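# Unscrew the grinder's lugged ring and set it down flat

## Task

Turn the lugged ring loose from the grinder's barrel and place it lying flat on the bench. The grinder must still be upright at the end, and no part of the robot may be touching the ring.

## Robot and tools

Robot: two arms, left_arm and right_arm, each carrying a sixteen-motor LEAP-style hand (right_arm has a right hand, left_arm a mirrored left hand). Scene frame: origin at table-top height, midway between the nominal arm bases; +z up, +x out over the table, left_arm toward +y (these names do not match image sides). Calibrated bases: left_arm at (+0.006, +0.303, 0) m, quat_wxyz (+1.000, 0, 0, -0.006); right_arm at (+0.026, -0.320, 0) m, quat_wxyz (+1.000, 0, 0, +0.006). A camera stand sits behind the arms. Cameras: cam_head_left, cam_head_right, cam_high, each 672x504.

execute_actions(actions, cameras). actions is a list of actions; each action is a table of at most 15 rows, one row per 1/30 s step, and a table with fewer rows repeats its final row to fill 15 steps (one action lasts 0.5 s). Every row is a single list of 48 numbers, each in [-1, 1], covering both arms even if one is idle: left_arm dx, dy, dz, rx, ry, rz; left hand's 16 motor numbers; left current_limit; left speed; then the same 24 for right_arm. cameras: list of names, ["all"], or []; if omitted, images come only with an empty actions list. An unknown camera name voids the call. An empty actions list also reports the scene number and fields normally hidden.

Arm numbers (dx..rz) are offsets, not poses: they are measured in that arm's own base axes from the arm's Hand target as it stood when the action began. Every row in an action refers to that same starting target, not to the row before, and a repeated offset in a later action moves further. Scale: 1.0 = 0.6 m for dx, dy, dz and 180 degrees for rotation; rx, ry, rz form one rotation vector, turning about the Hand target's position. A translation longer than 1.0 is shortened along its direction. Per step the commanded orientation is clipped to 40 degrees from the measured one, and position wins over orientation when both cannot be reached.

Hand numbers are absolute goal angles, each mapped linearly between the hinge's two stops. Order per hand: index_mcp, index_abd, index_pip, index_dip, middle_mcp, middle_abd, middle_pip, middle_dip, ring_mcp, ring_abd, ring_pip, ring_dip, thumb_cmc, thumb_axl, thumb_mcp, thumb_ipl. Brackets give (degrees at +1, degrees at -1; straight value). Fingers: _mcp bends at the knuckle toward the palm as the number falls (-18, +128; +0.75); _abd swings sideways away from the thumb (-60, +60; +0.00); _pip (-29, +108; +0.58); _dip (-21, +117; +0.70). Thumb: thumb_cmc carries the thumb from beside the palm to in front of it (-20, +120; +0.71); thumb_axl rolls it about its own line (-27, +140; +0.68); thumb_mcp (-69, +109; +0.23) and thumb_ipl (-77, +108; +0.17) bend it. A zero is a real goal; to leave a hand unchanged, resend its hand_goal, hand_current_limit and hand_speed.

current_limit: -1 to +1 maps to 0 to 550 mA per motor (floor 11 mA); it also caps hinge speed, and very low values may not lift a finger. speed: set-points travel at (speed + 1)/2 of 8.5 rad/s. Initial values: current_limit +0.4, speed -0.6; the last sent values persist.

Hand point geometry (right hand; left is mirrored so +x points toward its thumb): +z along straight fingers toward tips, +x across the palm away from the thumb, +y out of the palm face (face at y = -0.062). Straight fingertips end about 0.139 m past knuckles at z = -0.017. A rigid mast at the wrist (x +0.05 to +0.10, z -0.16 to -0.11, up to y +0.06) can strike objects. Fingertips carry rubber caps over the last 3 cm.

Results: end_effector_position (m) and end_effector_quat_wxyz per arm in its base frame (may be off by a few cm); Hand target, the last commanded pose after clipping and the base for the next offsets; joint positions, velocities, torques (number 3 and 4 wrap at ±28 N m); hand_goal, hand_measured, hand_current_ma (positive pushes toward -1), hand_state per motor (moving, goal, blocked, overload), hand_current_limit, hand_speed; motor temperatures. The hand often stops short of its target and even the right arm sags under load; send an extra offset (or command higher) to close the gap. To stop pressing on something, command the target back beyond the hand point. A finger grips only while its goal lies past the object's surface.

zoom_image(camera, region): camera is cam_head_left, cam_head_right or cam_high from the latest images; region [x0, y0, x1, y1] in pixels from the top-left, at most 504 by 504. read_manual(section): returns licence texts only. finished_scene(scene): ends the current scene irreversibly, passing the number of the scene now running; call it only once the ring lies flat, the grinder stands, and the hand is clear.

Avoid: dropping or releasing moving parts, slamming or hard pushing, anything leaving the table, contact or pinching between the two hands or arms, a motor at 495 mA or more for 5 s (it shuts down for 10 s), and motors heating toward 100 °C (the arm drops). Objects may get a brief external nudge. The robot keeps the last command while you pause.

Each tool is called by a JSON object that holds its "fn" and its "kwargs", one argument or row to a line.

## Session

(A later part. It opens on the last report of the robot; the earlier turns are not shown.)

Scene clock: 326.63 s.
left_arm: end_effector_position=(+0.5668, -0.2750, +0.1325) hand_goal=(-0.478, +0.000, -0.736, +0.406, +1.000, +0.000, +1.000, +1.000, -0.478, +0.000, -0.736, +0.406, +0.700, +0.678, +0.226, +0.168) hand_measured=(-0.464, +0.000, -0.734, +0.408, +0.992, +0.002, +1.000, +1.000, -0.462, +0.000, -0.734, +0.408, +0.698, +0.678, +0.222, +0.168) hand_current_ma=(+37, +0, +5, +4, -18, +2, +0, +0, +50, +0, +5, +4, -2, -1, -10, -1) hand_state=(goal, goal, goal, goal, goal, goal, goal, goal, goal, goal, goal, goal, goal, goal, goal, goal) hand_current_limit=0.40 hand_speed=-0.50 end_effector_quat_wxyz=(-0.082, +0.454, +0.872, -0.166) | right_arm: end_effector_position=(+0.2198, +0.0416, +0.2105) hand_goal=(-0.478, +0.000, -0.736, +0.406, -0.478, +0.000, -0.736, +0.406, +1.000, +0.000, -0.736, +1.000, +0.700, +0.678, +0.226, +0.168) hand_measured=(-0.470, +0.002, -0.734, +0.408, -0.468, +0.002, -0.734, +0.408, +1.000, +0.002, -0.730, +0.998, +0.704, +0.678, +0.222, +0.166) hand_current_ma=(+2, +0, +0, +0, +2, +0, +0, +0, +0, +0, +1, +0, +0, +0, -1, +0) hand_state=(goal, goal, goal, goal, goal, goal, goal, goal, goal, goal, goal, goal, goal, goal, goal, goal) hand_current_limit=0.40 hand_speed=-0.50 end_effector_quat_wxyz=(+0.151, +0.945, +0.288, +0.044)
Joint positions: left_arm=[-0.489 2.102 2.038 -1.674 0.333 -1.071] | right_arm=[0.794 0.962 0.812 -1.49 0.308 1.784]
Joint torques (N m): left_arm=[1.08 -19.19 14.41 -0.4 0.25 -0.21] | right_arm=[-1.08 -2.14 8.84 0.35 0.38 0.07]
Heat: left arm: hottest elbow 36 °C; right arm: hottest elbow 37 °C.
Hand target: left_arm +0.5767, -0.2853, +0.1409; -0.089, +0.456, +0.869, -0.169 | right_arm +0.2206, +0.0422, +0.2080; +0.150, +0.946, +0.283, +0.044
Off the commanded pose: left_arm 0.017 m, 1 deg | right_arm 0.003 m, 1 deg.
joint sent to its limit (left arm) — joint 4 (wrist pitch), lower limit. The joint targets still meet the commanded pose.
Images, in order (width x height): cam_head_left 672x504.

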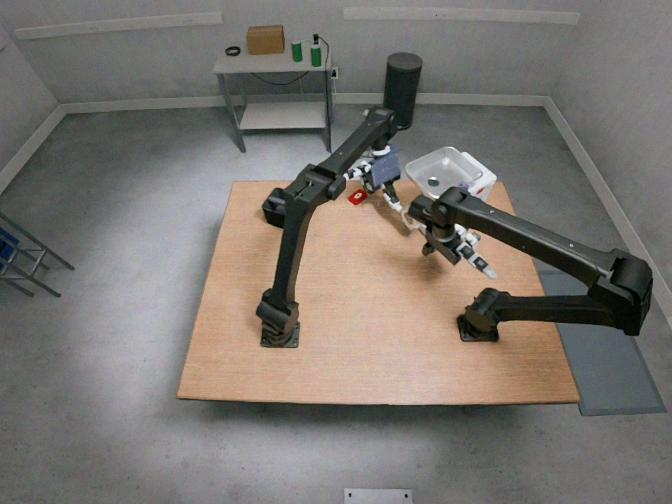

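{"fn": "execute_actions", "kwargs": {
  "actions": []
}}

{"fn": "zoom_image", "kwargs": {
  "camera": "cam_high",
  "region": [340, 150, 420, 230]
}}

{"fn": "zoom_image", "kwargs": {
  "camera": "cam_head_left",
  "region": [330, 130, 410, 210]
}}

{"fn": "zoom_image", "kwargs": {
  "camera": "cam_head_right",
  "region": [325, 130, 405, 210]
}}

Scene clock: 357.73 s.
left_arm: end_effector_position=(+0.5668, -0.2750, +0.1325) hand_goal=(-0.478, +0.000, -0.736, +0.406, +1.000, +0.000, +1.000, +1.000, -0.478, +0.000, -0.736, +0.406, +0.700, +0.678, +0.226, +0.168) hand_measured=(-0.464, +0.000, -0.734, +0.408, +0.992, +0.002, +1.000, +1.000, -0.462, +0.000, -0.734, +0.408, +0.698, +0.678, +0.222, +0.168) hand_current_ma=(+37, +0, +5, +4, -18, +2, +0, +0, +50, +0, +5, +4, -2, -1, -10, -1) hand_state=(goal, goal, goal, goal, goal, goal, goal, goal, goal, goal, goal, goal, goal, goal, goal, goal) hand_current_limit=0.40 hand_speed=-0.50 end_effector_quat_wxyz=(-0.082, +0.454, +0.872, -0.166) | right_arm: end_effector_position=(+0.2198, +0.0416, +0.2105) hand_goal=(-0.478, +0.000, -0.736, +0.406, -0.478, +0.000, -0.736, +0.406, +1.000, +0.000, -0.736, +1.000, +0.700, +0.678, +0.226, +0.168) hand_measured=(-0.470, +0.002, -0.734, +0.408, -0.468, +0.002, -0.734, +0.408, +1.000, +0.002, -0.730, +0.998, +0.704, +0.678, +0.222, +0.166) hand_current_ma=(+2, +0, +0, +0, +2, +0, +0, +0, +0, +0, +1, +0, +0, +0, -1, +0) hand_state=(goal, goal, goal, goal, goal, goal, goal, goal, goal, goal, goal, goal, goal, goal, goal, goal) hand_current_limit=0.40 hand_speed=-0.50 end_effector_quat_wxyz=(+0.151, +0.945, +0.288, +0.044)
Joint positions: left_arm=[-0.489 2.102 2.038 -1.674 0.333 -1.071] | right_arm=[0.794 0.962 0.812 -1.49 0.308 1.784]
Joint velocities: within noise
Joint torques (N m): left_arm=[1.08 -19.25 14.42 -0.39 0.25 -0.22] | right_arm=[-0.85 -2.49 8.91 0.51 0.38 0.07]
Motor temperatures (°C): left_arm=[22 30 40 24 24 23] | right_arm=[22 23 37 23 22 21]
Heat: left arm: hottest elbow 40 °C; right arm: hottest elbow 37 °C.
Hand target: left_arm +0.5767, -0.2853, +0.1409; -0.089, +0.456, +0.869, -0.169 | right_arm +0.2206, +0.0422, +0.2080; +0.150, +0.946, +0.283, +0.044
Off the commanded pose: left_arm 0.017 m, 1 deg | right_arm 0.003 m, 1 deg.

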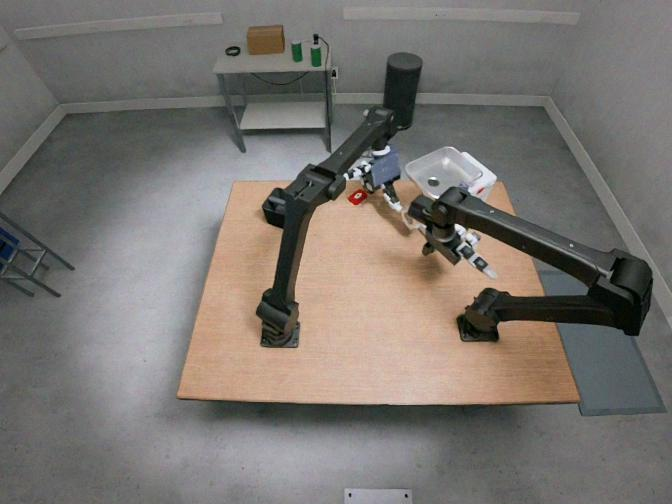

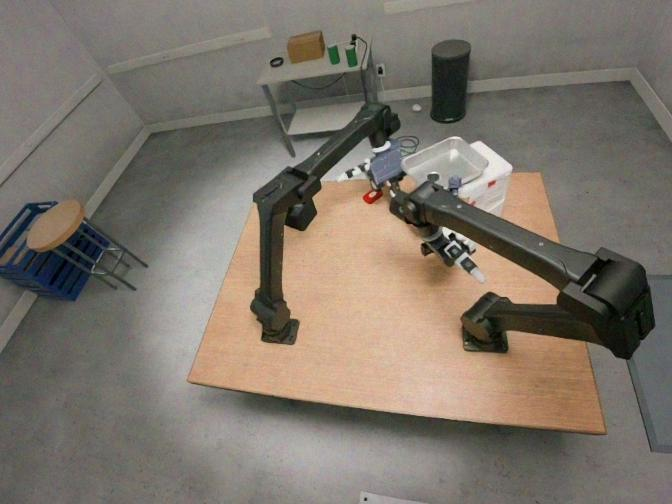

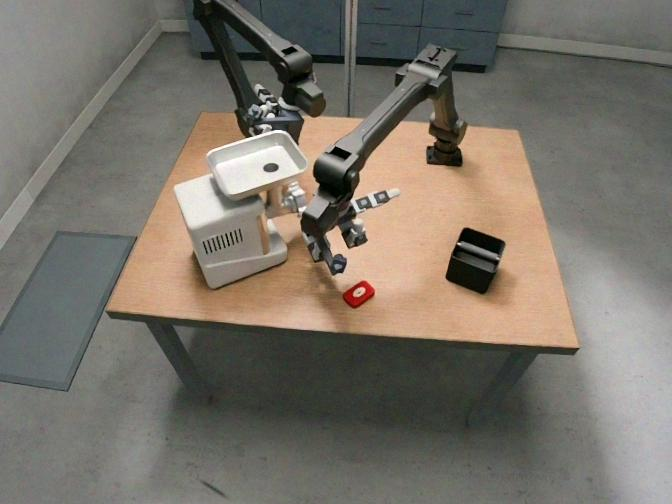

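Scaled by 6.300 from the camera's 672x504 image, which has a finer 960x720 frame.

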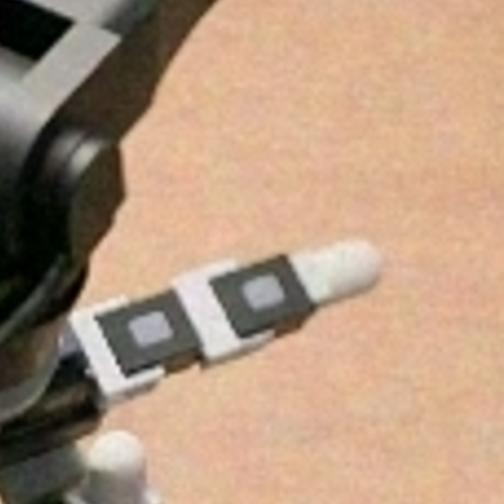

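Scaled by 6.300 from the camera's 672x504 image, which has a finer 960x720 frame.

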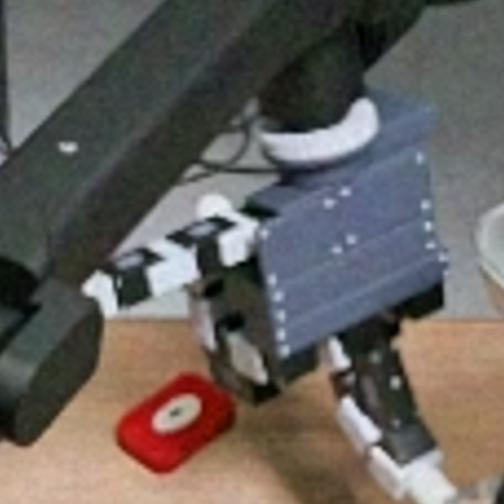

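Scaled by 6.300 from the camera's 672x504 image, which has a finer 960x720 frame.

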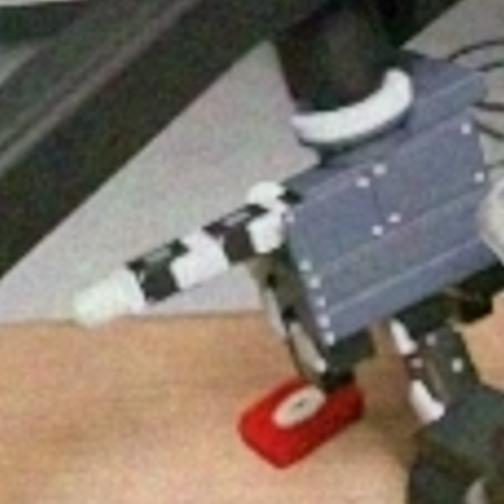

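{"fn": "execute_actions", "kwargs": {
  "actions": [
    [[0,0,0.1,0,0,0,-0.478,0,-0.736,0.406,1,0,1,1,-0.478,0,-0.736,0.406,0.7,0.678,0.226,0.168,0.4,-0.5,0,0,0,0,0,0,-0.478,0,-0.736,0.406,-0.478,0,-0.736,0.406,1,0,-0.736,1,0.7,0.678,0.226,0.168,0.4,-0.5]]
  ]
}}

Scene clock: 370.83 s.
left_arm: end_effector_position=(+0.5664, -0.2742, +0.1700) hand_goal=(-0.478, +0.000, -0.736, +0.406, +1.000, +0.000, +1.000, +1.000, -0.478, +0.000, -0.736, +0.406, +0.700, +0.678, +0.226, +0.168) hand_measured=(-0.464, +0.000, -0.734, +0.408, +0.982, +0.002, +0.992, +0.996, -0.462, +0.000, -0.734, +0.408, +0.698, +0.678, +0.222, +0.168) hand_current_ma=(+37, +0, +5, +4, -56, +2, -17, -7, +50, +0, +5, +4, -3, -1, -10, -1) hand_state=(goal, goal, goal, goal, goal, goal, goal, goal, goal, goal, goal, goal, goal, goal, goal, goal) hand_current_limit=0.40 hand_speed=-0.50 end_effector_quat_wxyz=(-0.052, +0.451, +0.876, -0.160) | right_arm: end_effector_position=(+0.2198, +0.0416, +0.2105) hand_goal=(-0.478, +0.000, -0.736, +0.406, -0.478, +0.000, -0.736, +0.406, +1.000, +0.000, -0.736, +1.000, +0.700, +0.678, +0.226, +0.168) hand_measured=(-0.470, +0.002, -0.734, +0.408, -0.468, +0.002, -0.734, +0.408, +1.000, +0.002, -0.730, +0.998, +0.704, +0.678, +0.222, +0.166) hand_current_ma=(+2, +0, +0, +0, +2, +0, +0, +0, +0, +0, +1, +0, +0, +0, -1, +0) hand_state=(goal, goal, goal, goal, goal, goal, goal, goal, goal, goal, goal, goal, goal, goal, goal, goal) hand_current_limit=0.40 hand_speed=-0.50 end_effector_quat_wxyz=(+0.151, +0.945, +0.288, +0.044)
Joint positions: left_arm=[-0.492 2.046 2.046 -1.674 0.323 -1.095] | right_arm=[0.794 0.962 0.812 -1.49 0.308 1.784]
Joint torques (N m): left_arm=[0.97 -21.3 15.39 -0.25 0.23 -0.24] | right_arm=[-0.5 -1.85 8.9 0.29 0.36 0.05]
Heat: left arm: hottest elbow 41 °C; right arm: hottest elbow 37 °C.
Hand target: left_arm +0.5767, -0.2853, +0.2009; -0.089, +0.456, +0.869, -0.169 | right_arm +0.2206, +0.0422, +0.2080; +0.150, +0.946, +0.283, +0.044
Off the commanded pose: left_arm 0.034 m, 4 deg | right_arm 0.003 m, 1 deg.
joint sent to its limit (left arm) — joint 4 (wrist pitch), lower limit. The joint targets are off in orientation, not in position.

{"fn": "execute_actions", "kwargs": {
  "actions": [
    [[0.0343,0.0237,0,0,0,0,-0.478,0,-0.736,0.406,1,0,1,1,-0.478,0,-0.736,0.406,0.7,0.678,0.226,0.168,0.4,-0.5,0,0,0,0,0,0,-0.478,0,-0.736,0.406,-0.478,0,-0.736,0.406,1,0,-0.736,1,0.7,0.678,0.226,0.168,0.4,-0.5]]
  ],
  "cameras": ["cam_head_left","cam_high"]
}}

{"fn": "zoom_image", "kwargs": {
  "camera": "cam_head_left",
  "region": [380, 180, 440, 240]
}}

{"fn": "zoom_image", "kwargs": {
  "camera": "cam_high",
  "region": [260, 160, 340, 240]
}}

Scene clock: 377.17 s.
left_arm: end_effector_position=(+0.5814, -0.2643, +0.1826) hand_goal=(-0.478, +0.000, -0.736, +0.406, +1.000, +0.000, +1.000, +1.000, -0.478, +0.000, -0.736, +0.406, +0.700, +0.678, +0.226, +0.168) hand_measured=(-0.464, +0.000, -0.734, +0.408, +0.982, +0.002, +0.992, +0.996, -0.462, +0.000, -0.734, +0.408, +0.698, +0.678, +0.222, +0.168) hand_current_ma=(+37, +0, +5, +4, -55, +2, -17, -7, +50, +0, +5, +4, -3, -1, -10, -1) hand_state=(goal, goal, goal, goal, goal, goal, goal, goal, goal, goal, goal, goal, goal, goal, goal, goal) hand_current_limit=0.40 hand_speed=-0.50 end_effector_quat_wxyz=(-0.033, +0.448, +0.879, -0.160) | right_arm: end_effector_position=(+0.2198, +0.0416, +0.2105) hand_goal=(-0.478, +0.000, -0.736, +0.406, -0.478, +0.000, -0.736, +0.406, +1.000, +0.000, -0.736, +1.000, +0.700, +0.678, +0.226, +0.168) hand_measured=(-0.470, +0.002, -0.734, +0.408, -0.468, +0.002, -0.734, +0.408, +1.000, +0.002, -0.730, +0.998, +0.704, +0.678, +0.222, +0.166) hand_current_ma=(+2, +0, +0, +0, +2, +0, +0, +0, +0, +0, +1, +0, +0, +0, -1, +0) hand_state=(goal, goal, goal, goal, goal, goal, goal, goal, goal, goal, goal, goal, goal, goal, goal, goal) hand_current_limit=0.40 hand_speed=-0.50 end_effector_quat_wxyz=(+0.151, +0.945, +0.288, +0.044)
Joint positions: left_arm=[-0.468 2.046 2.079 -1.674 0.321 -1.085] | right_arm=[0.794 0.962 0.812 -1.49 0.308 1.784]
Joint torques (N m): left_arm=[1.79 -19.25 15.8 -0.16 0.08 -0.02] | right_arm=[-0.38 -2.14 8.87 0.57 0.38 0.1]
Heat: left arm: hottest elbow 41 °C; right arm: hottest elbow 37 °C.
Hand target: left_arm +0.5972, -0.2710, +0.2008; -0.089, +0.456, +0.869, -0.169 | right_arm +0.2206, +0.0422, +0.2080; +0.150, +0.946, +0.283, +0.044
Off the commanded pose: left_arm 0.025 m, 7 deg | right_arm 0.003 m, 1 deg.
joint sent to its limit (left arm) — joint 4 (wrist pitch), lower limit. The joint targets are off in orientation, not in position.
Images, in order (width x height): cam_head_left 672x504, cam_high 672x504.

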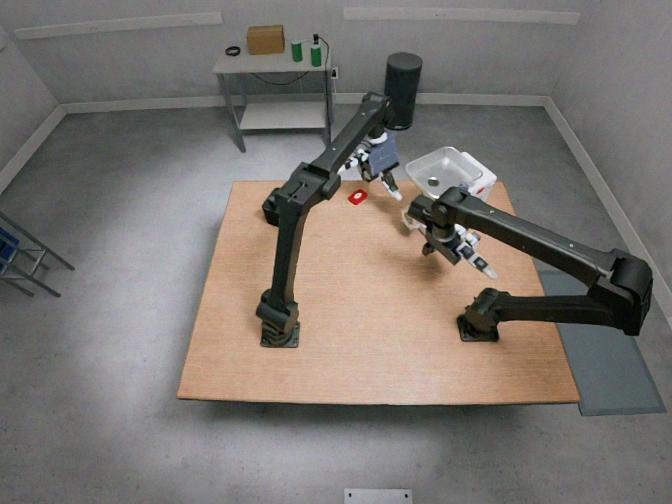

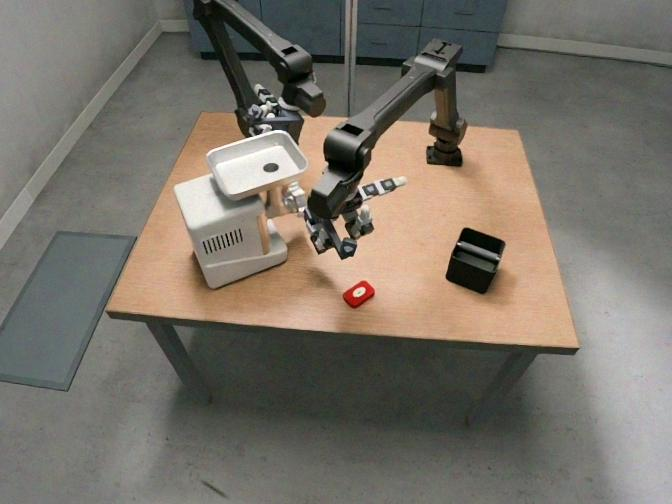

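Scaled by 8.400 from the camera's 672x504 image, which has a finer 960x720 frame.

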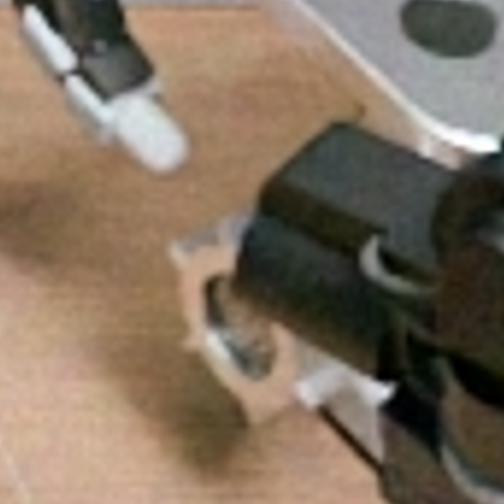

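Scaled by 6.300 from the camera's 672x504 image, which has a finer 960x720 frame.

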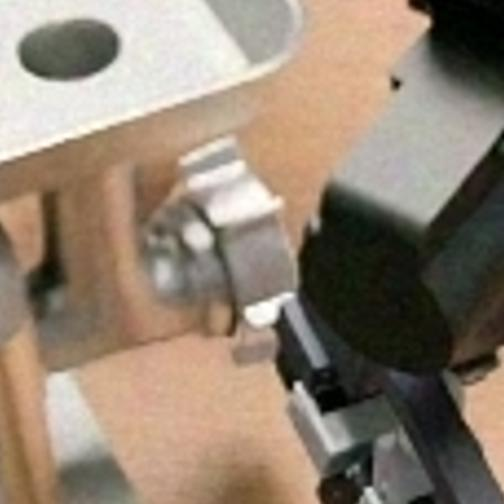

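{"fn": "execute_actions", "kwargs": {
  "actions": [
    [[0,0,0.033,0,0,0,-0.478,0,-0.736,0.406,1,0,1,1,-0.478,0,-0.736,0.406,0.7,0.678,0.226,0.168,0.4,-0.5,0,0,0,0,0,0,-0.478,0,-0.736,0.406,-0.478,0,-0.736,0.406,1,0,-0.736,1,0.7,0.678,0.226,0.168,0.4,-0.5]],
    [[-0.04,-0.015,0,0,0,0,-0.478,0,-0.736,0.406,1,0,1,1,-0.478,0,-0.736,0.406,0.7,0.678,0.226,0.168,0.4,-0.5,0,0,0,0,0,0,-0.478,0,-0.736,0.406,-0.478,0,-0.736,0.406,1,0,-0.736,1,0.7,0.678,0.226,0.168,0.4,-0.5]]
  ],
  "cameras": ["cam_head_left","cam_high"]
}}

{"fn": "zoom_image", "kwargs": {
  "camera": "cam_head_left",
  "region": [380, 180, 440, 240]
}}

Scene clock: 387.00 s.
left_arm: end_effector_position=(+0.5717, -0.2786, +0.1990) hand_goal=(-0.478, +0.000, -0.736, +0.406, +1.000, +0.000, +1.000, +1.000, -0.478, +0.000, -0.736, +0.406, +0.700, +0.678, +0.226, +0.168) hand_measured=(-0.464, +0.000, -0.734, +0.408, +0.982, +0.002, +0.992, +0.996, -0.462, +0.000, -0.734, +0.408, +0.698, +0.678, +0.222, +0.168) hand_current_ma=(+37, +0, +5, +4, -55, +2, -17, -7, +50, +0, +5, +4, -3, -1, -10, -1) hand_state=(goal, goal, goal, goal, goal, goal, goal, goal, goal, goal, goal, goal, goal, goal, goal, goal) hand_current_limit=0.40 hand_speed=-0.50 end_effector_quat_wxyz=(-0.023, +0.456, +0.875, -0.159) | right_arm: end_effector_position=(+0.2198, +0.0416, +0.2105) hand_goal=(-0.478, +0.000, -0.736, +0.406, -0.478, +0.000, -0.736, +0.406, +1.000, +0.000, -0.736, +1.000, +0.700, +0.678, +0.226, +0.168) hand_measured=(-0.470, +0.002, -0.734, +0.408, -0.468, +0.002, -0.734, +0.408, +1.000, +0.002, -0.730, +0.998, +0.704, +0.678, +0.222, +0.166) hand_current_ma=(+2, +0, +0, +0, +2, +0, +0, +0, +0, +0, +1, +0, +0, +0, -1, +0) hand_state=(goal, goal, goal, goal, goal, goal, goal, goal, goal, goal, goal, goal, goal, goal, goal, goal) hand_current_limit=0.40 hand_speed=-0.50 end_effector_quat_wxyz=(+0.151, +0.945, +0.288, +0.044)
Joint positions: left_arm=[-0.495 2.019 2.079 -1.674 0.321 -1.098] | right_arm=[0.794 0.962 0.812 -1.49 0.308 1.784]
Joint torques (N m): left_arm=[1.55 -21.77 11.99 -0.1 0.21 -0.21] | right_arm=[-0.15 -2.14 8.94 0.53 0.37 0.04]
Heat: left arm: hottest elbow 42 °C; right arm: hottest elbow 37 °C.
Hand target: left_arm +0.5732, -0.2801, +0.2206; -0.089, +0.456, +0.869, -0.169 | right_arm +0.2206, +0.0422, +0.2080; +0.150, +0.946, +0.283, +0.044
Off the commanded pose: left_arm 0.022 m, 8 deg | right_arm 0.003 m, 1 deg.
joint sent to its limit (left arm) — joint 4 (wrist pitch), lower limit. The joint targets are off in orientation, not in position.
Images, in order (width x height): cam_head_left 672x504, cam_high 672x504.

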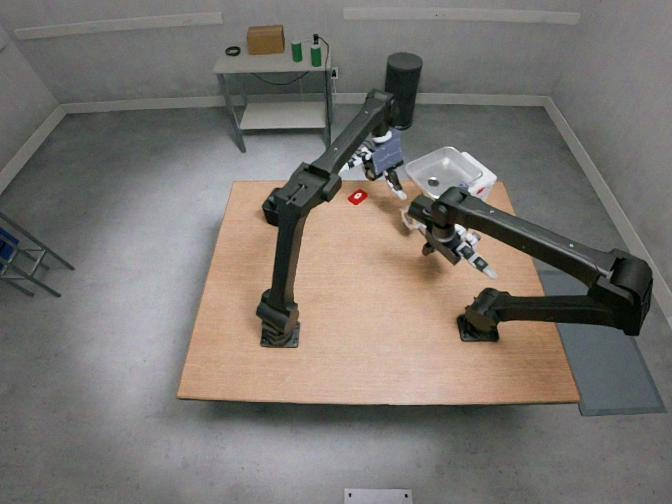

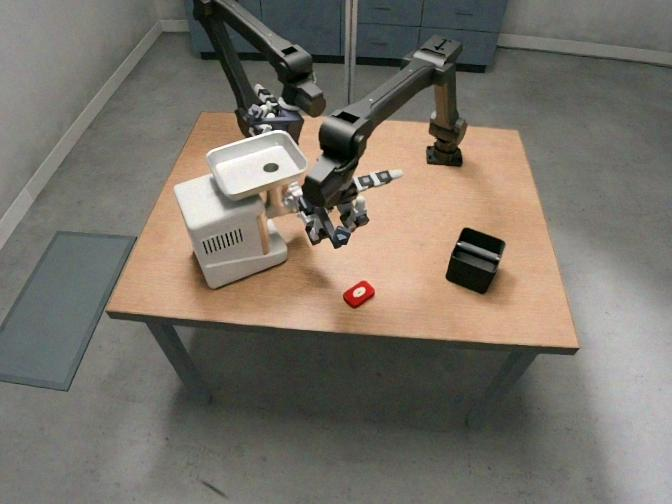

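Scaled by 8.400 from the camera's 672x504 image, which has a finer 960x720 frame.

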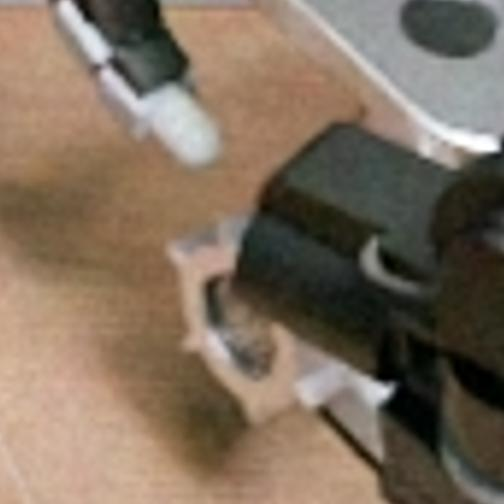

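{"fn": "execute_actions", "kwargs": {
  "actions": [
    [[-0.0277,-0.007,0,0,0,0,-0.478,0,-0.736,0.406,1,0,1,1,-0.478,0,-0.736,0.406,0.7,0.678,0.226,0.168,0.4,-0.5,0,0,0,0,0,0,-0.478,0,-0.736,0.406,-0.478,0,-0.736,0.406,1,0,-0.736,1,0.7,0.678,0.226,0.168,0.4,-0.5]],
    [[0,0,-0.05,0,0,0,-0.478,0,-0.736,0.406,1,0,1,1,-0.478,0,-0.736,0.406,0.7,0.678,0.226,0.168,0.4,-0.5,0,0,0,0,0,0,-0.478,0,-0.736,0.406,-0.478,0,-0.736,0.406,1,0,-0.736,1,0.7,0.678,0.226,0.168,0.4,-0.5]]
  ],
  "cameras": ["cam_head_left"]
}}

{"fn": "zoom_image", "kwargs": {
  "camera": "cam_head_left",
  "region": [380, 180, 440, 240]
}}

Scene clock: 394.83 s.
left_arm: end_effector_position=(+0.5593, -0.2835, +0.2029) hand_goal=(-0.478, +0.000, -0.736, +0.406, +1.000, +0.000, +1.000, +1.000, -0.478, +0.000, -0.736, +0.406, +0.700, +0.678, +0.226, +0.168) hand_measured=(-0.464, +0.000, -0.734, +0.408, +0.982, +0.002, +0.992, +0.996, -0.462, +0.000, -0.734, +0.408, +0.698, +0.678, +0.222, +0.168) hand_current_ma=(+37, +0, +5, +4, -53, +2, -16, -7, +50, +0, +5, +4, -3, -1, -10, -1) hand_state=(goal, goal, goal, goal, goal, goal, goal, goal, goal, goal, goal, goal, goal, goal, goal, goal) hand_current_limit=0.40 hand_speed=-0.50 end_effector_quat_wxyz=(-0.026, +0.455, +0.875, -0.164) | right_arm: end_effector_position=(+0.2198, +0.0416, +0.2105) hand_goal=(-0.478, +0.000, -0.736, +0.406, -0.478, +0.000, -0.736, +0.406, +1.000, +0.000, -0.736, +1.000, +0.700, +0.678, +0.226, +0.168) hand_measured=(-0.470, +0.002, -0.734, +0.408, -0.468, +0.002, -0.734, +0.408, +1.000, +0.002, -0.730, +0.998, +0.704, +0.678, +0.222, +0.166) hand_current_ma=(+2, +0, +0, +0, +2, +0, +0, +0, +0, +0, +1, +0, +0, +0, -1, +0) hand_state=(goal, goal, goal, goal, goal, goal, goal, goal, goal, goal, goal, goal, goal, goal, goal, goal) hand_current_limit=0.40 hand_speed=-0.50 end_effector_quat_wxyz=(+0.151, +0.945, +0.288, +0.044)
Joint positions: left_arm=[-0.509 1.997 2.055 -1.674 0.33 -1.113] | right_arm=[0.794 0.962 0.812 -1.49 0.308 1.784]
Joint torques (N m): left_arm=[1.38 -18.2 9.11 -0.12 0.25 -0.09] | right_arm=[-0.5 -2.02 8.76 0.5 0.36 0.09]
Heat: left arm: hottest elbow 41 °C; right arm: hottest elbow 37 °C.
Hand target: left_arm +0.5566, -0.2844, +0.1906; -0.089, +0.456, +0.869, -0.169 | right_arm +0.2206, +0.0422, +0.2080; +0.150, +0.946, +0.283, +0.044
Off the commanded pose: left_arm 0.013 m, 7 deg | right_arm 0.003 m, 1 deg.
joint sent to its limit (left arm) — joint 4 (wrist pitch), lower limit. The joint targets are off in orientation, not in position.
Images, in order (width x height): cam_head_left 672x504.

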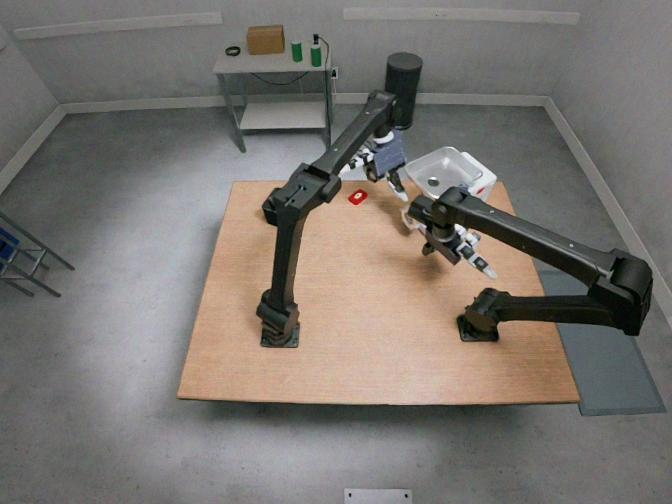

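Scaled by 8.400 from the camera's 672x504 image, which has a finer 960x720 frame.

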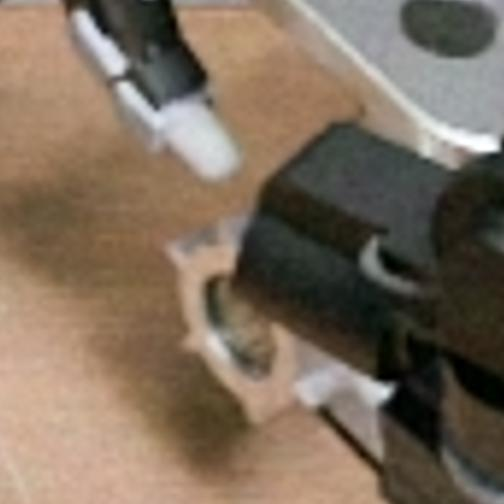

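{"fn": "execute_actions", "kwargs": {
  "actions": [
    [[0,0,-0.02,0,0,0,-0.478,0,-0.736,0.406,1,0,1,1,-0.478,0,-0.736,0.406,0.7,0.678,0.226,0.168,0.4,-0.5,0,0,0,0,0,0,-0.478,0,-0.736,0.406,-0.478,0,-0.736,0.406,1,0,-0.736,1,0.7,0.678,0.226,0.168,0.4,-0.5]],
    [[0,0,-0.02,0,0,0,-0.478,0,-0.736,0.406,1,0,1,1,-0.478,0,-0.736,0.406,0.7,0.678,0.226,0.168,0.4,-0.5,0,0,0,0,0,0,-0.478,0,-0.736,0.406,-0.478,0,-0.736,0.406,1,0,-0.736,1,0.7,0.678,0.226,0.168,0.4,-0.5]]
  ],
  "cameras": ["cam_head_left"]
}}

{"fn": "zoom_image", "kwargs": {
  "camera": "cam_head_left",
  "region": [380, 180, 440, 240]
}}

Scene clock: 402.13 s.
left_arm: end_effector_position=(+0.5586, -0.2844, +0.1812) hand_goal=(-0.478, +0.000, -0.736, +0.406, +1.000, +0.000, +1.000, +1.000, -0.478, +0.000, -0.736, +0.406, +0.700, +0.678, +0.226, +0.168) hand_measured=(-0.464, +0.000, -0.734, +0.408, +0.982, +0.002, +0.992, +0.996, -0.462, +0.000, -0.734, +0.408, +0.698, +0.678, +0.222, +0.168) hand_current_ma=(+37, +0, +5, +4, -53, +2, -16, -7, +50, +0, +5, +4, -3, -1, -10, -1) hand_state=(goal, goal, goal, goal, goal, goal, goal, goal, goal, goal, goal, goal, goal, goal, goal, goal) hand_current_limit=0.40 hand_speed=-0.50 end_effector_quat_wxyz=(-0.045, +0.454, +0.874, -0.166) | right_arm: end_effector_position=(+0.2198, +0.0416, +0.2105) hand_goal=(-0.478, +0.000, -0.736, +0.406, -0.478, +0.000, -0.736, +0.406, +1.000, +0.000, -0.736, +1.000, +0.700, +0.678, +0.226, +0.168) hand_measured=(-0.470, +0.002, -0.734, +0.408, -0.468, +0.002, -0.734, +0.408, +1.000, +0.002, -0.730, +0.998, +0.704, +0.678, +0.222, +0.166) hand_current_ma=(+2, +0, +0, +0, +2, +0, +0, +0, +0, +0, +1, +0, +0, +0, -1, +0) hand_state=(goal, goal, goal, goal, goal, goal, goal, goal, goal, goal, goal, goal, goal, goal, goal, goal) hand_current_limit=0.40 hand_speed=-0.50 end_effector_quat_wxyz=(+0.151, +0.945, +0.288, +0.044)
Joint positions: left_arm=[-0.509 2.026 2.045 -1.674 0.335 -1.108] | right_arm=[0.794 0.962 0.812 -1.49 0.308 1.784]
Joint torques (N m): left_arm=[1.49 -18.2 8.99 -0.2 0.24 -0.02] | right_arm=[-0.85 -2.61 8.77 0.43 0.39 0.09]
Heat: left arm: hottest elbow 41 °C; right arm: hottest elbow 36 °C.
Hand target: left_arm +0.5565, -0.2844, +0.1666; -0.089, +0.456, +0.869, -0.169 | right_arm +0.2206, +0.0422, +0.2080; +0.150, +0.946, +0.283, +0.044
Off the commanded pose: left_arm 0.015 m, 5 deg | right_arm 0.003 m, 1 deg.
joint sent to its limit (left arm) — joint 4 (wrist pitch), lower limit. The joint targets are off in orientation, not in position.
Images, in order (width x height): cam_head_left 672x504.

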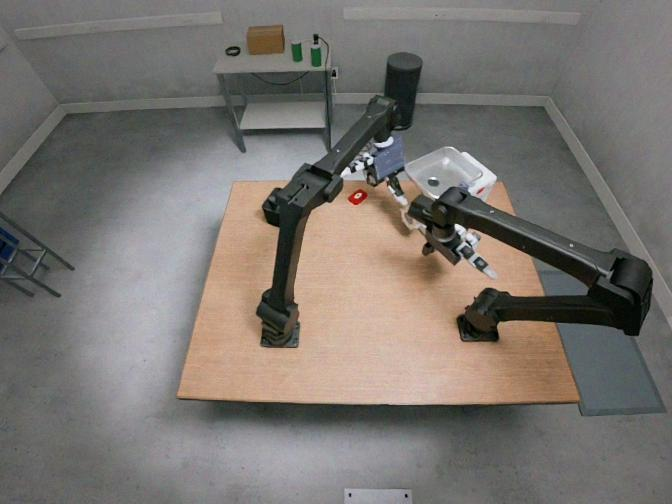

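Scaled by 8.400 from the camera's 672x504 image, which has a finer 960x720 frame.

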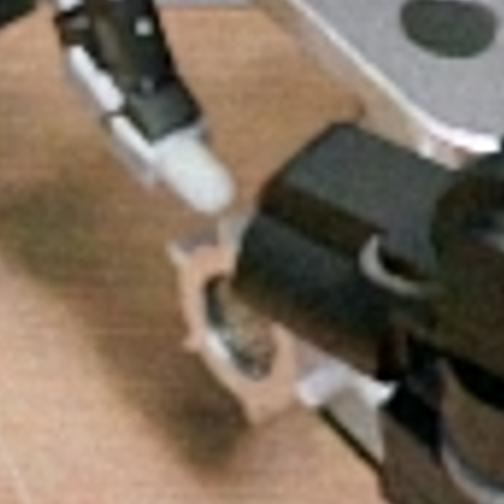

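{"fn": "execute_actions", "kwargs": {
  "actions": [
    [[0,0,-0.02,0,0,0,-0.478,0,-0.736,0.406,1,0,1,1,-0.478,0,-0.736,0.406,0.7,0.678,0.226,0.168,0.4,-0.5,0,0,0,0,0,0,-0.478,0,-0.736,0.406,-0.478,0,-0.736,0.406,1,0,-0.736,1,0.7,0.678,0.226,0.168,0.4,-0.5]]
  ],
  "cameras": ["cam_head_left"]
}}

{"fn": "zoom_image", "kwargs": {
  "camera": "cam_head_left",
  "region": [380, 180, 440, 240]
}}

Scene clock: 405.00 s.
left_arm: end_effector_position=(+0.5595, -0.2853, +0.1724) hand_goal=(-0.478, +0.000, -0.736, +0.406, +1.000, +0.000, +1.000, +1.000, -0.478, +0.000, -0.736, +0.406, +0.700, +0.678, +0.226, +0.168) hand_measured=(-0.464, +0.000, -0.734, +0.408, +0.982, +0.002, +0.992, +0.996, -0.462, +0.000, -0.734, +0.408, +0.698, +0.678, +0.222, +0.168) hand_current_ma=(+37, +0, +5, +4, -53, +2, -16, -7, +50, +0, +5, +4, -3, -1, -10, -1) hand_state=(goal, goal, goal, goal, goal, goal, goal, goal, goal, goal, goal, goal, goal, goal, goal, goal) hand_current_limit=0.40 hand_speed=-0.50 end_effector_quat_wxyz=(-0.052, +0.455, +0.873, -0.166) | right_arm: end_effector_position=(+0.2198, +0.0416, +0.2105) hand_goal=(-0.478, +0.000, -0.736, +0.406, -0.478, +0.000, -0.736, +0.406, +1.000, +0.000, -0.736, +1.000, +0.700, +0.678, +0.226, +0.168) hand_measured=(-0.470, +0.002, -0.734, +0.408, -0.468, +0.002, -0.734, +0.408, +1.000, +0.002, -0.730, +0.998, +0.704, +0.678, +0.222, +0.166) hand_current_ma=(+2, +0, +0, +0, +2, +0, +0, +0, +0, +0, +1, +0, +0, +0, -1, +0) hand_state=(goal, goal, goal, goal, goal, goal, goal, goal, goal, goal, goal, goal, goal, goal, goal, goal) hand_current_limit=0.40 hand_speed=-0.50 end_effector_quat_wxyz=(+0.151, +0.945, +0.288, +0.044)
Joint positions: left_arm=[-0.509 2.041 2.045 -1.674 0.337 -1.102] | right_arm=[0.794 0.962 0.812 -1.49 0.308 1.784]
Joint torques (N m): left_arm=[1.61 -18.32 8.59 -0.24 0.25 -0.03] | right_arm=[-0.79 -1.85 8.88 0.46 0.37 0.07]
Heat: left arm: hottest elbow 40 °C; right arm: hottest elbow 36 °C.
Hand target: left_arm +0.5565, -0.2844, +0.1546; -0.089, +0.456, +0.869, -0.169 | right_arm +0.2206, +0.0422, +0.2080; +0.150, +0.946, +0.283, +0.044
Off the commanded pose: left_arm 0.018 m, 4 deg | right_arm 0.003 m, 1 deg.
joint sent to its limit (left arm) — joint 4 (wrist pitch), lower limit. The joint targets still meet the commanded pose.
Images, in order (width x height): cam_head_left 672x504.

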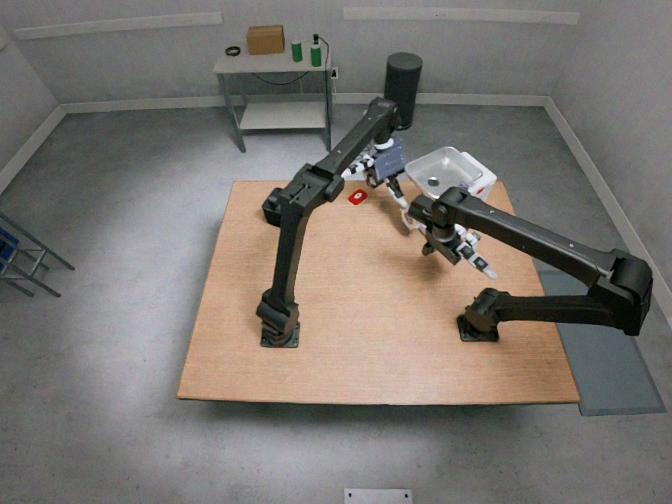

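Scaled by 8.400 from the camera's 672x504 image, which has a finer 960x720 frame.

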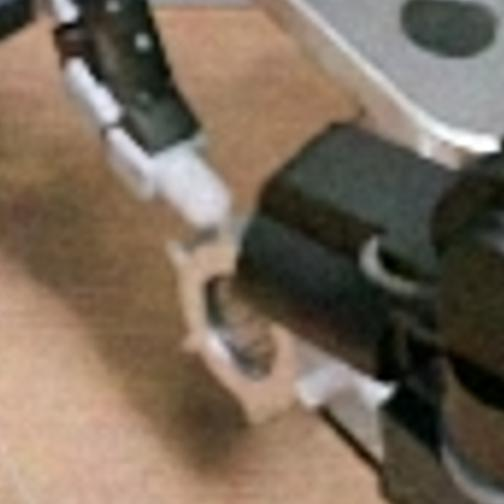

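{"fn": "execute_actions", "kwargs": {
  "actions": [
    [[0,0,0,0,0,0,-0.478,0,-0.736,0.406,1,0,1,1,-0.478,0,-0.736,0.406,0.7,0.678,0.226,0.168,0.4,-0.5,-0.0075,0.0208,-0.015,-0.0697,-0.0457,0,-0.478,0,-0.736,0.406,-0.478,0,-0.736,0.406,1,0,-0.3,1,0.7,0.678,0.226,0.168,0.4,-0.5]],
    [[0,0,0,0,0,0,-0.478,0,-0.736,0.406,1,0,1,1,-0.478,0,-0.736,0.406,0.7,0.678,0.226,0.168,0.4,-0.5,-0.0075,0.0208,-0.015,-0.0697,-0.0457,0,-0.478,0,-0.736,0.406,-0.478,0,-0.736,0.406,1,0,-0.3,1,0.7,0.678,0.226,0.168,0.4,-0.5]],
    [[0,0,0,0,0,0,-0.478,0,-0.736,0.406,1,0,1,1,-0.478,0,-0.736,0.406,0.7,0.678,0.226,0.168,0.4,-0.5,0,0,0,0,0,0.0333,-0.478,0,-0.736,0.406,-0.478,0,-0.736,0.406,1,0,-0.3,1,0.7,0.678,0.226,0.168,0.4,-0.5]]
  ],
  "cameras": ["all"]
}}

{"fn": "zoom_image", "kwargs": {
  "camera": "cam_head_left",
  "region": [380, 160, 520, 300]
}}

{"fn": "zoom_image", "kwargs": {
  "camera": "cam_head_right",
  "region": [360, 140, 500, 280]
}}

{"fn": "zoom_image", "kwargs": {
  "camera": "cam_high",
  "region": [220, 80, 340, 240]
}}

Scene clock: 508.30 s.
left_arm: end_effector_position=(+0.5595, -0.2853, +0.1724) hand_goal=(-0.478, +0.000, -0.736, +0.406, +1.000, +0.000, +1.000, +1.000, -0.478, +0.000, -0.736, +0.406, +0.700, +0.678, +0.226, +0.168) hand_measured=(-0.464, +0.000, -0.734, +0.408, +0.982, +0.002, +0.992, +0.996, -0.462, +0.000, -0.734, +0.408, +0.698, +0.678, +0.222, +0.168) hand_current_ma=(+37, +0, +5, +4, -53, +2, -16, -7, +50, +0, +5, +4, -3, -1, -10, -1) hand_state=(goal, goal, goal, goal, goal, goal, goal, goal, goal, goal, goal, goal, goal, goal, goal, goal) hand_current_limit=0.40 hand_speed=-0.50 end_effector_quat_wxyz=(-0.052, +0.455, +0.873, -0.166) | right_arm: end_effector_position=(+0.2149, +0.0673, +0.1915) hand_goal=(-0.478, +0.000, -0.736, +0.406, -0.478, +0.000, -0.736, +0.406, +1.000, +0.000, -0.300, +1.000, +0.700, +0.678, +0.226, +0.168) hand_measured=(-0.470, +0.002, -0.736, +0.408, -0.470, +0.002, -0.736, +0.408, +1.000, +0.002, -0.298, +0.998, +0.706, +0.678, +0.222, +0.166) hand_current_ma=(+2, +0, +0, +0, +2, +0, +0, +0, +0, +0, +0, +0, +1, +0, +0, +0) hand_state=(goal, goal, goal, goal, goal, goal, goal, goal, goal, goal, goal, goal, goal, goal, goal, goal) hand_current_limit=0.40 hand_speed=-0.50 end_effector_quat_wxyz=(+0.372, +0.859, +0.330, +0.122)
Joint positions: left_arm=[-0.509 2.041 2.045 -1.674 0.337 -1.102] | right_arm=[1.104 1.197 0.676 -1.452 0.719 2.094]
Joint torques (N m): left_arm=[1.55 -18.26 8.59 -0.23 0.25 -0.03] | right_arm=[0.44 -4.84 6.26 0.06 0.75 0.09]
Heat: left arm: hottest elbow 36 °C; right arm: hottest elbow 36 °C.
Hand target: left_arm +0.5565, -0.2844, +0.1546; -0.089, +0.456, +0.869, -0.169 | right_arm +0.2117, +0.0673, +0.1900; +0.383, +0.860, +0.308, +0.136
Off the commanded pose: left_arm 0.018 m, 4 deg | right_arm 0.004 m, 3 deg.
joint sent to its limit (left arm) — joint 4 (wrist pitch), lower limit. The joint targets still meet the commanded pose.
joint sent to its limit (right arm) — joint 6 (wrist roll), upper limit. The joint targets are off in orientation, not in position.

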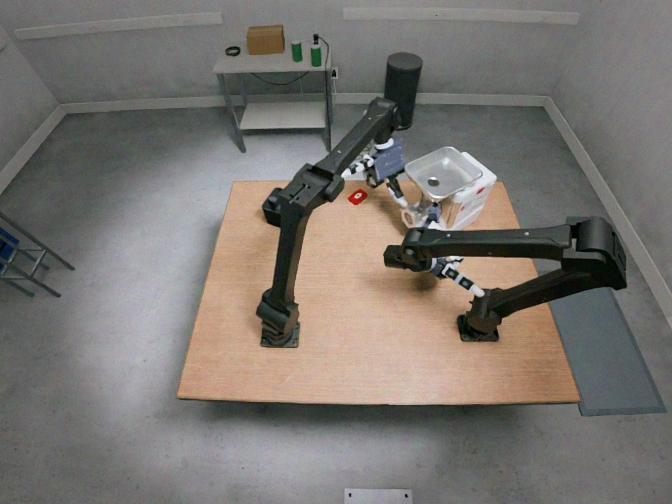

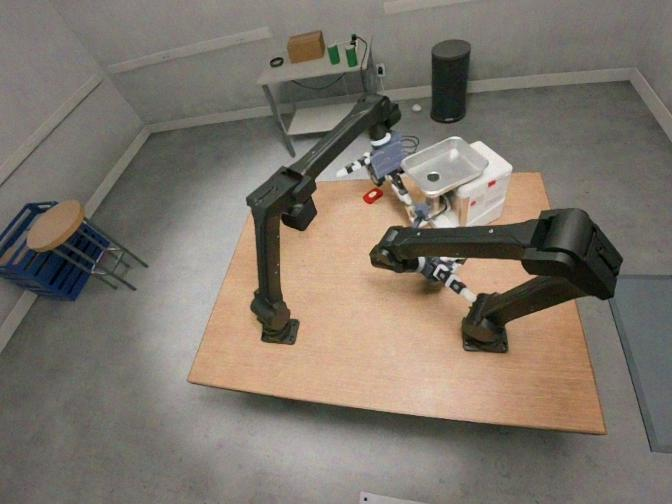

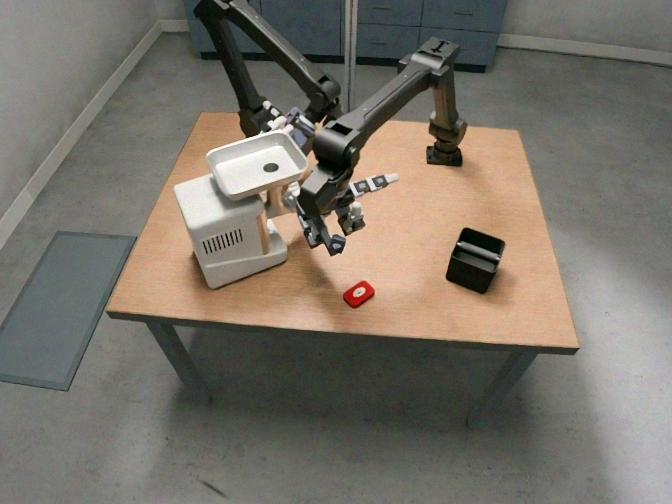

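Scaled by 3.600 from the camera's 672x504 image, which has a finer 960x720 frame.

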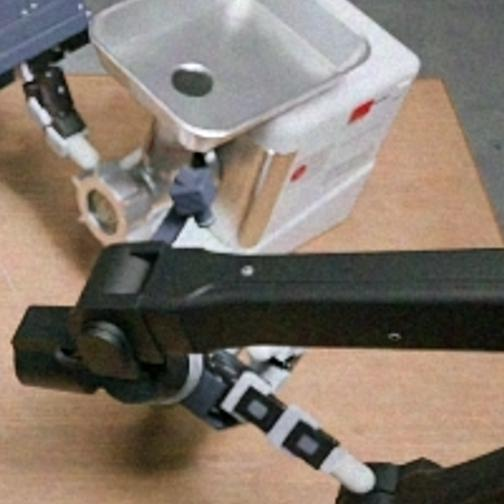

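Scaled by 3.600 from the camera's 672x504 image, which has a finer 960x720 frame.

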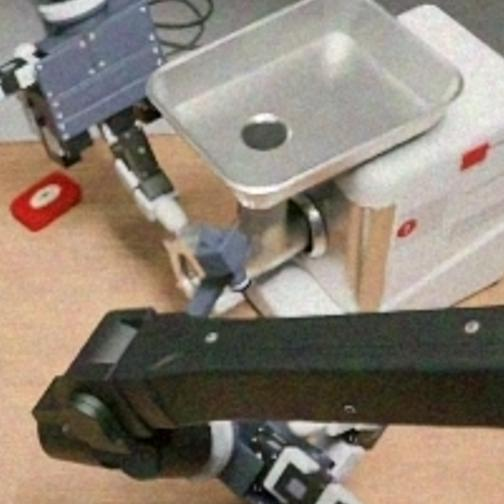

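Scaled by 3.150 from the camera's 672x504 image, which has a finer 960x720 frame.

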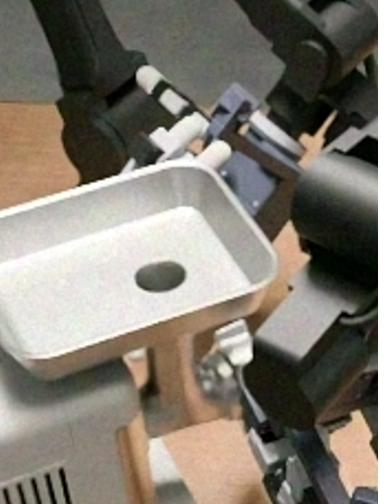

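{"fn": "zoom_image", "kwargs": {
  "camera": "cam_head_left",
  "region": [390, 185, 450, 245]
}}

{"fn": "zoom_image", "kwargs": {
  "camera": "cam_head_right",
  "region": [390, 175, 450, 235]
}}

Scaled by 8.400 from the camera's 672x504 image, which has a finer 960x720 frame.

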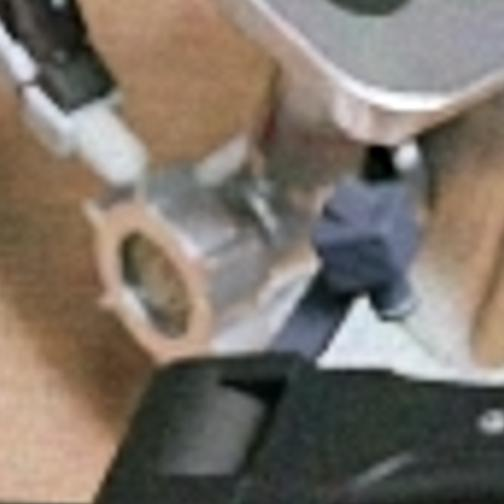

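Scaled by 8.400 from the camera's 672x504 image, which has a finer 960x720 frame.

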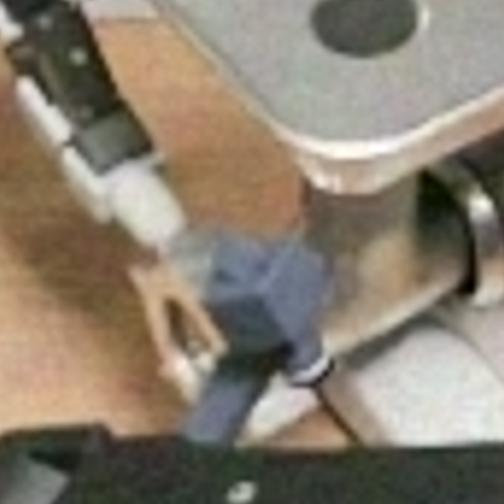

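{"fn": "execute_actions", "kwargs": {
  "actions": [
    [[0,0,0,0,0,0,-0.478,0,-0.736,0.406,1,0,1,1,-0.478,0,-0.736,0.406,0.7,0.678,0.226,0.168,0.4,-0.5,0.025,0.0155,-0.004,0,0,0,-0.478,0,-0.736,0.406,-0.478,0,-0.736,0.406,1,0,-0.3,1,0.7,0.678,0.226,0.168,0.4,-0.5]],
    [[0,0,0,0,0,0,-0.478,0,-0.736,0.406,1,0,1,1,-0.478,0,-0.736,0.406,0.7,0.678,0.226,0.168,0.4,-0.5,0.025,0.0155,-0.004,0,0,0,-0.478,0,-0.736,0.406,-0.478,0,-0.736,0.406,1,0,-0.3,1,0.7,0.678,0.226,0.168,0.4,-0.5]]
  ],
  "cameras": ["all"]
}}

{"fn": "zoom_image", "kwargs": {
  "camera": "cam_head_left",
  "region": [380, 160, 520, 300]
}}

{"fn": "zoom_image", "kwargs": {
  "camera": "cam_high",
  "region": [220, 80, 340, 240]
}}

Scene clock: 542.00 s.
left_arm: end_effector_position=(+0.5595, -0.2853, +0.1724) hand_goal=(-0.478, +0.000, -0.736, +0.406, +1.000, +0.000, +1.000, +1.000, -0.478, +0.000, -0.736, +0.406, +0.700, +0.678, +0.226, +0.168) hand_measured=(-0.464, +0.000, -0.734, +0.408, +0.982, +0.002, +0.992, +0.996, -0.462, +0.000, -0.734, +0.408, +0.698, +0.678, +0.222, +0.168) hand_current_ma=(+37, +0, +5, +4, -53, +2, -16, -7, +50, +0, +5, +4, -3, -1, -10, -1) hand_state=(goal, goal, goal, goal, goal, goal, goal, goal, goal, goal, goal, goal, goal, goal, goal, goal) hand_current_limit=0.40 hand_speed=-0.50 end_effector_quat_wxyz=(-0.052, +0.455, +0.873, -0.166) | right_arm: end_effector_position=(+0.2310, +0.0724, +0.1782) hand_goal=(-0.478, +0.000, -0.736, +0.406, -0.478, +0.000, -0.736, +0.406, +1.000, +0.000, -0.300, +1.000, +0.700, +0.678, +0.226, +0.168) hand_measured=(-0.470, +0.002, -0.736, +0.408, -0.470, +0.002, -0.736, +0.408, +1.000, +0.002, -0.298, +0.998, +0.706, +0.678, +0.222, +0.166) hand_current_ma=(+2, +0, +0, +0, +2, +0, +0, +0, +0, +0, +0, +0, +1, +0, +0, +0) hand_state=(goal, goal, goal, goal, goal, goal, goal, goal, goal, goal, goal, goal, goal, goal, goal, goal) hand_current_limit=0.40 hand_speed=-0.50 end_effector_quat_wxyz=(+0.397, +0.854, +0.315, +0.121)
Joint positions: left_arm=[-0.509 2.041 2.045 -1.674 0.337 -1.102] | right_arm=[1.057 1.297 0.686 -1.387 0.766 2.094]
Joint torques (N m): left_arm=[1.61 -18.26 8.59 -0.24 0.25 -0.03] | right_arm=[-1.08 -4.78 10.45 -0.09 0.71 -0.1]
Heat: left arm: hottest elbow 36 °C; right arm: hottest elbow 36 °C.
Hand target: left_arm +0.5565, -0.2844, +0.1546; -0.089, +0.456, +0.869, -0.169 | right_arm +0.2417, +0.0858, +0.1852; +0.383, +0.860, +0.307, +0.136
Off the commanded pose: left_arm 0.018 m, 4 deg | right_arm 0.018 m, 3 deg.
joint sent to its limit (left arm) — joint 4 (wrist pitch), lower limit. The joint targets still meet the commanded pose.

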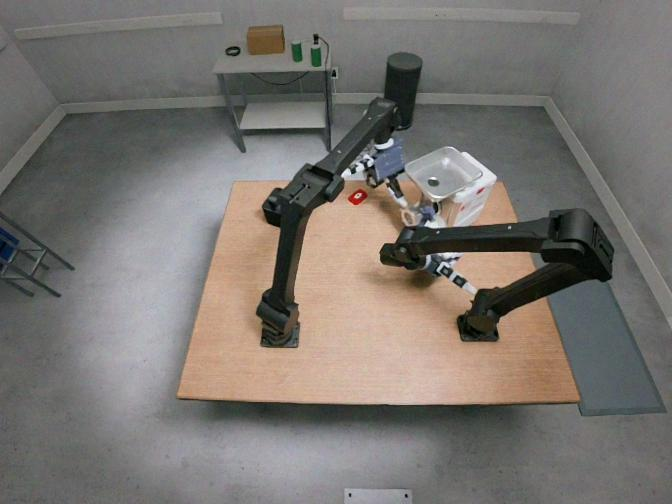

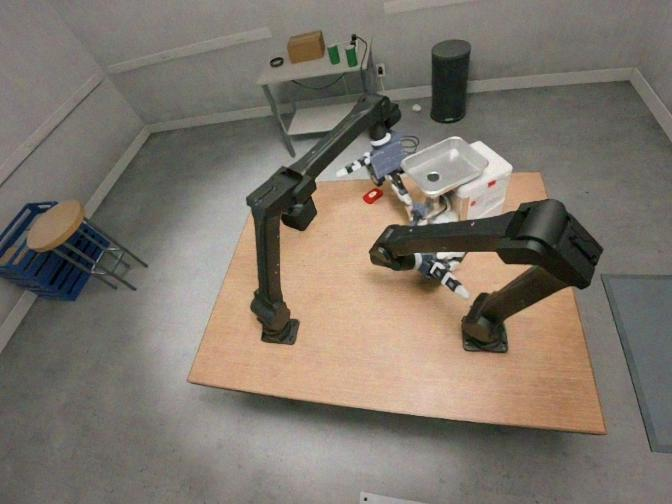

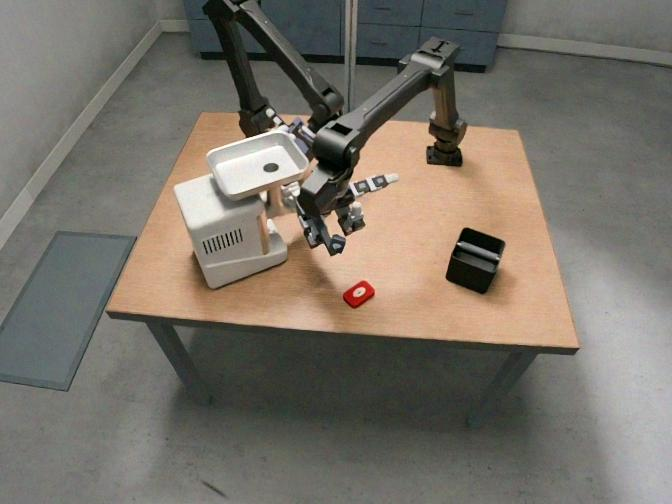

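Scaled by 3.600 from the camera's 672x504 image, which has a finer 960x720 frame.

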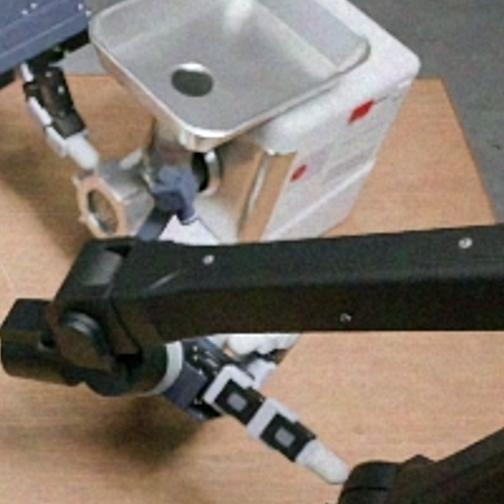

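Scaled by 3.150 from the camera's 672x504 image, which has a finer 960x720 frame.

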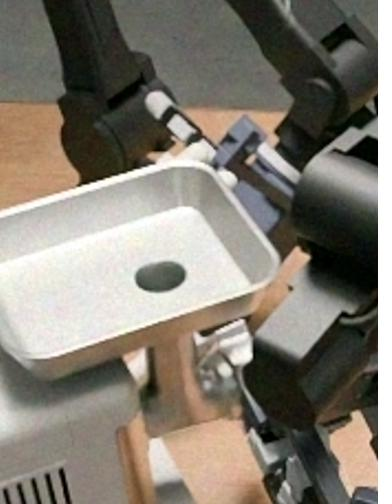

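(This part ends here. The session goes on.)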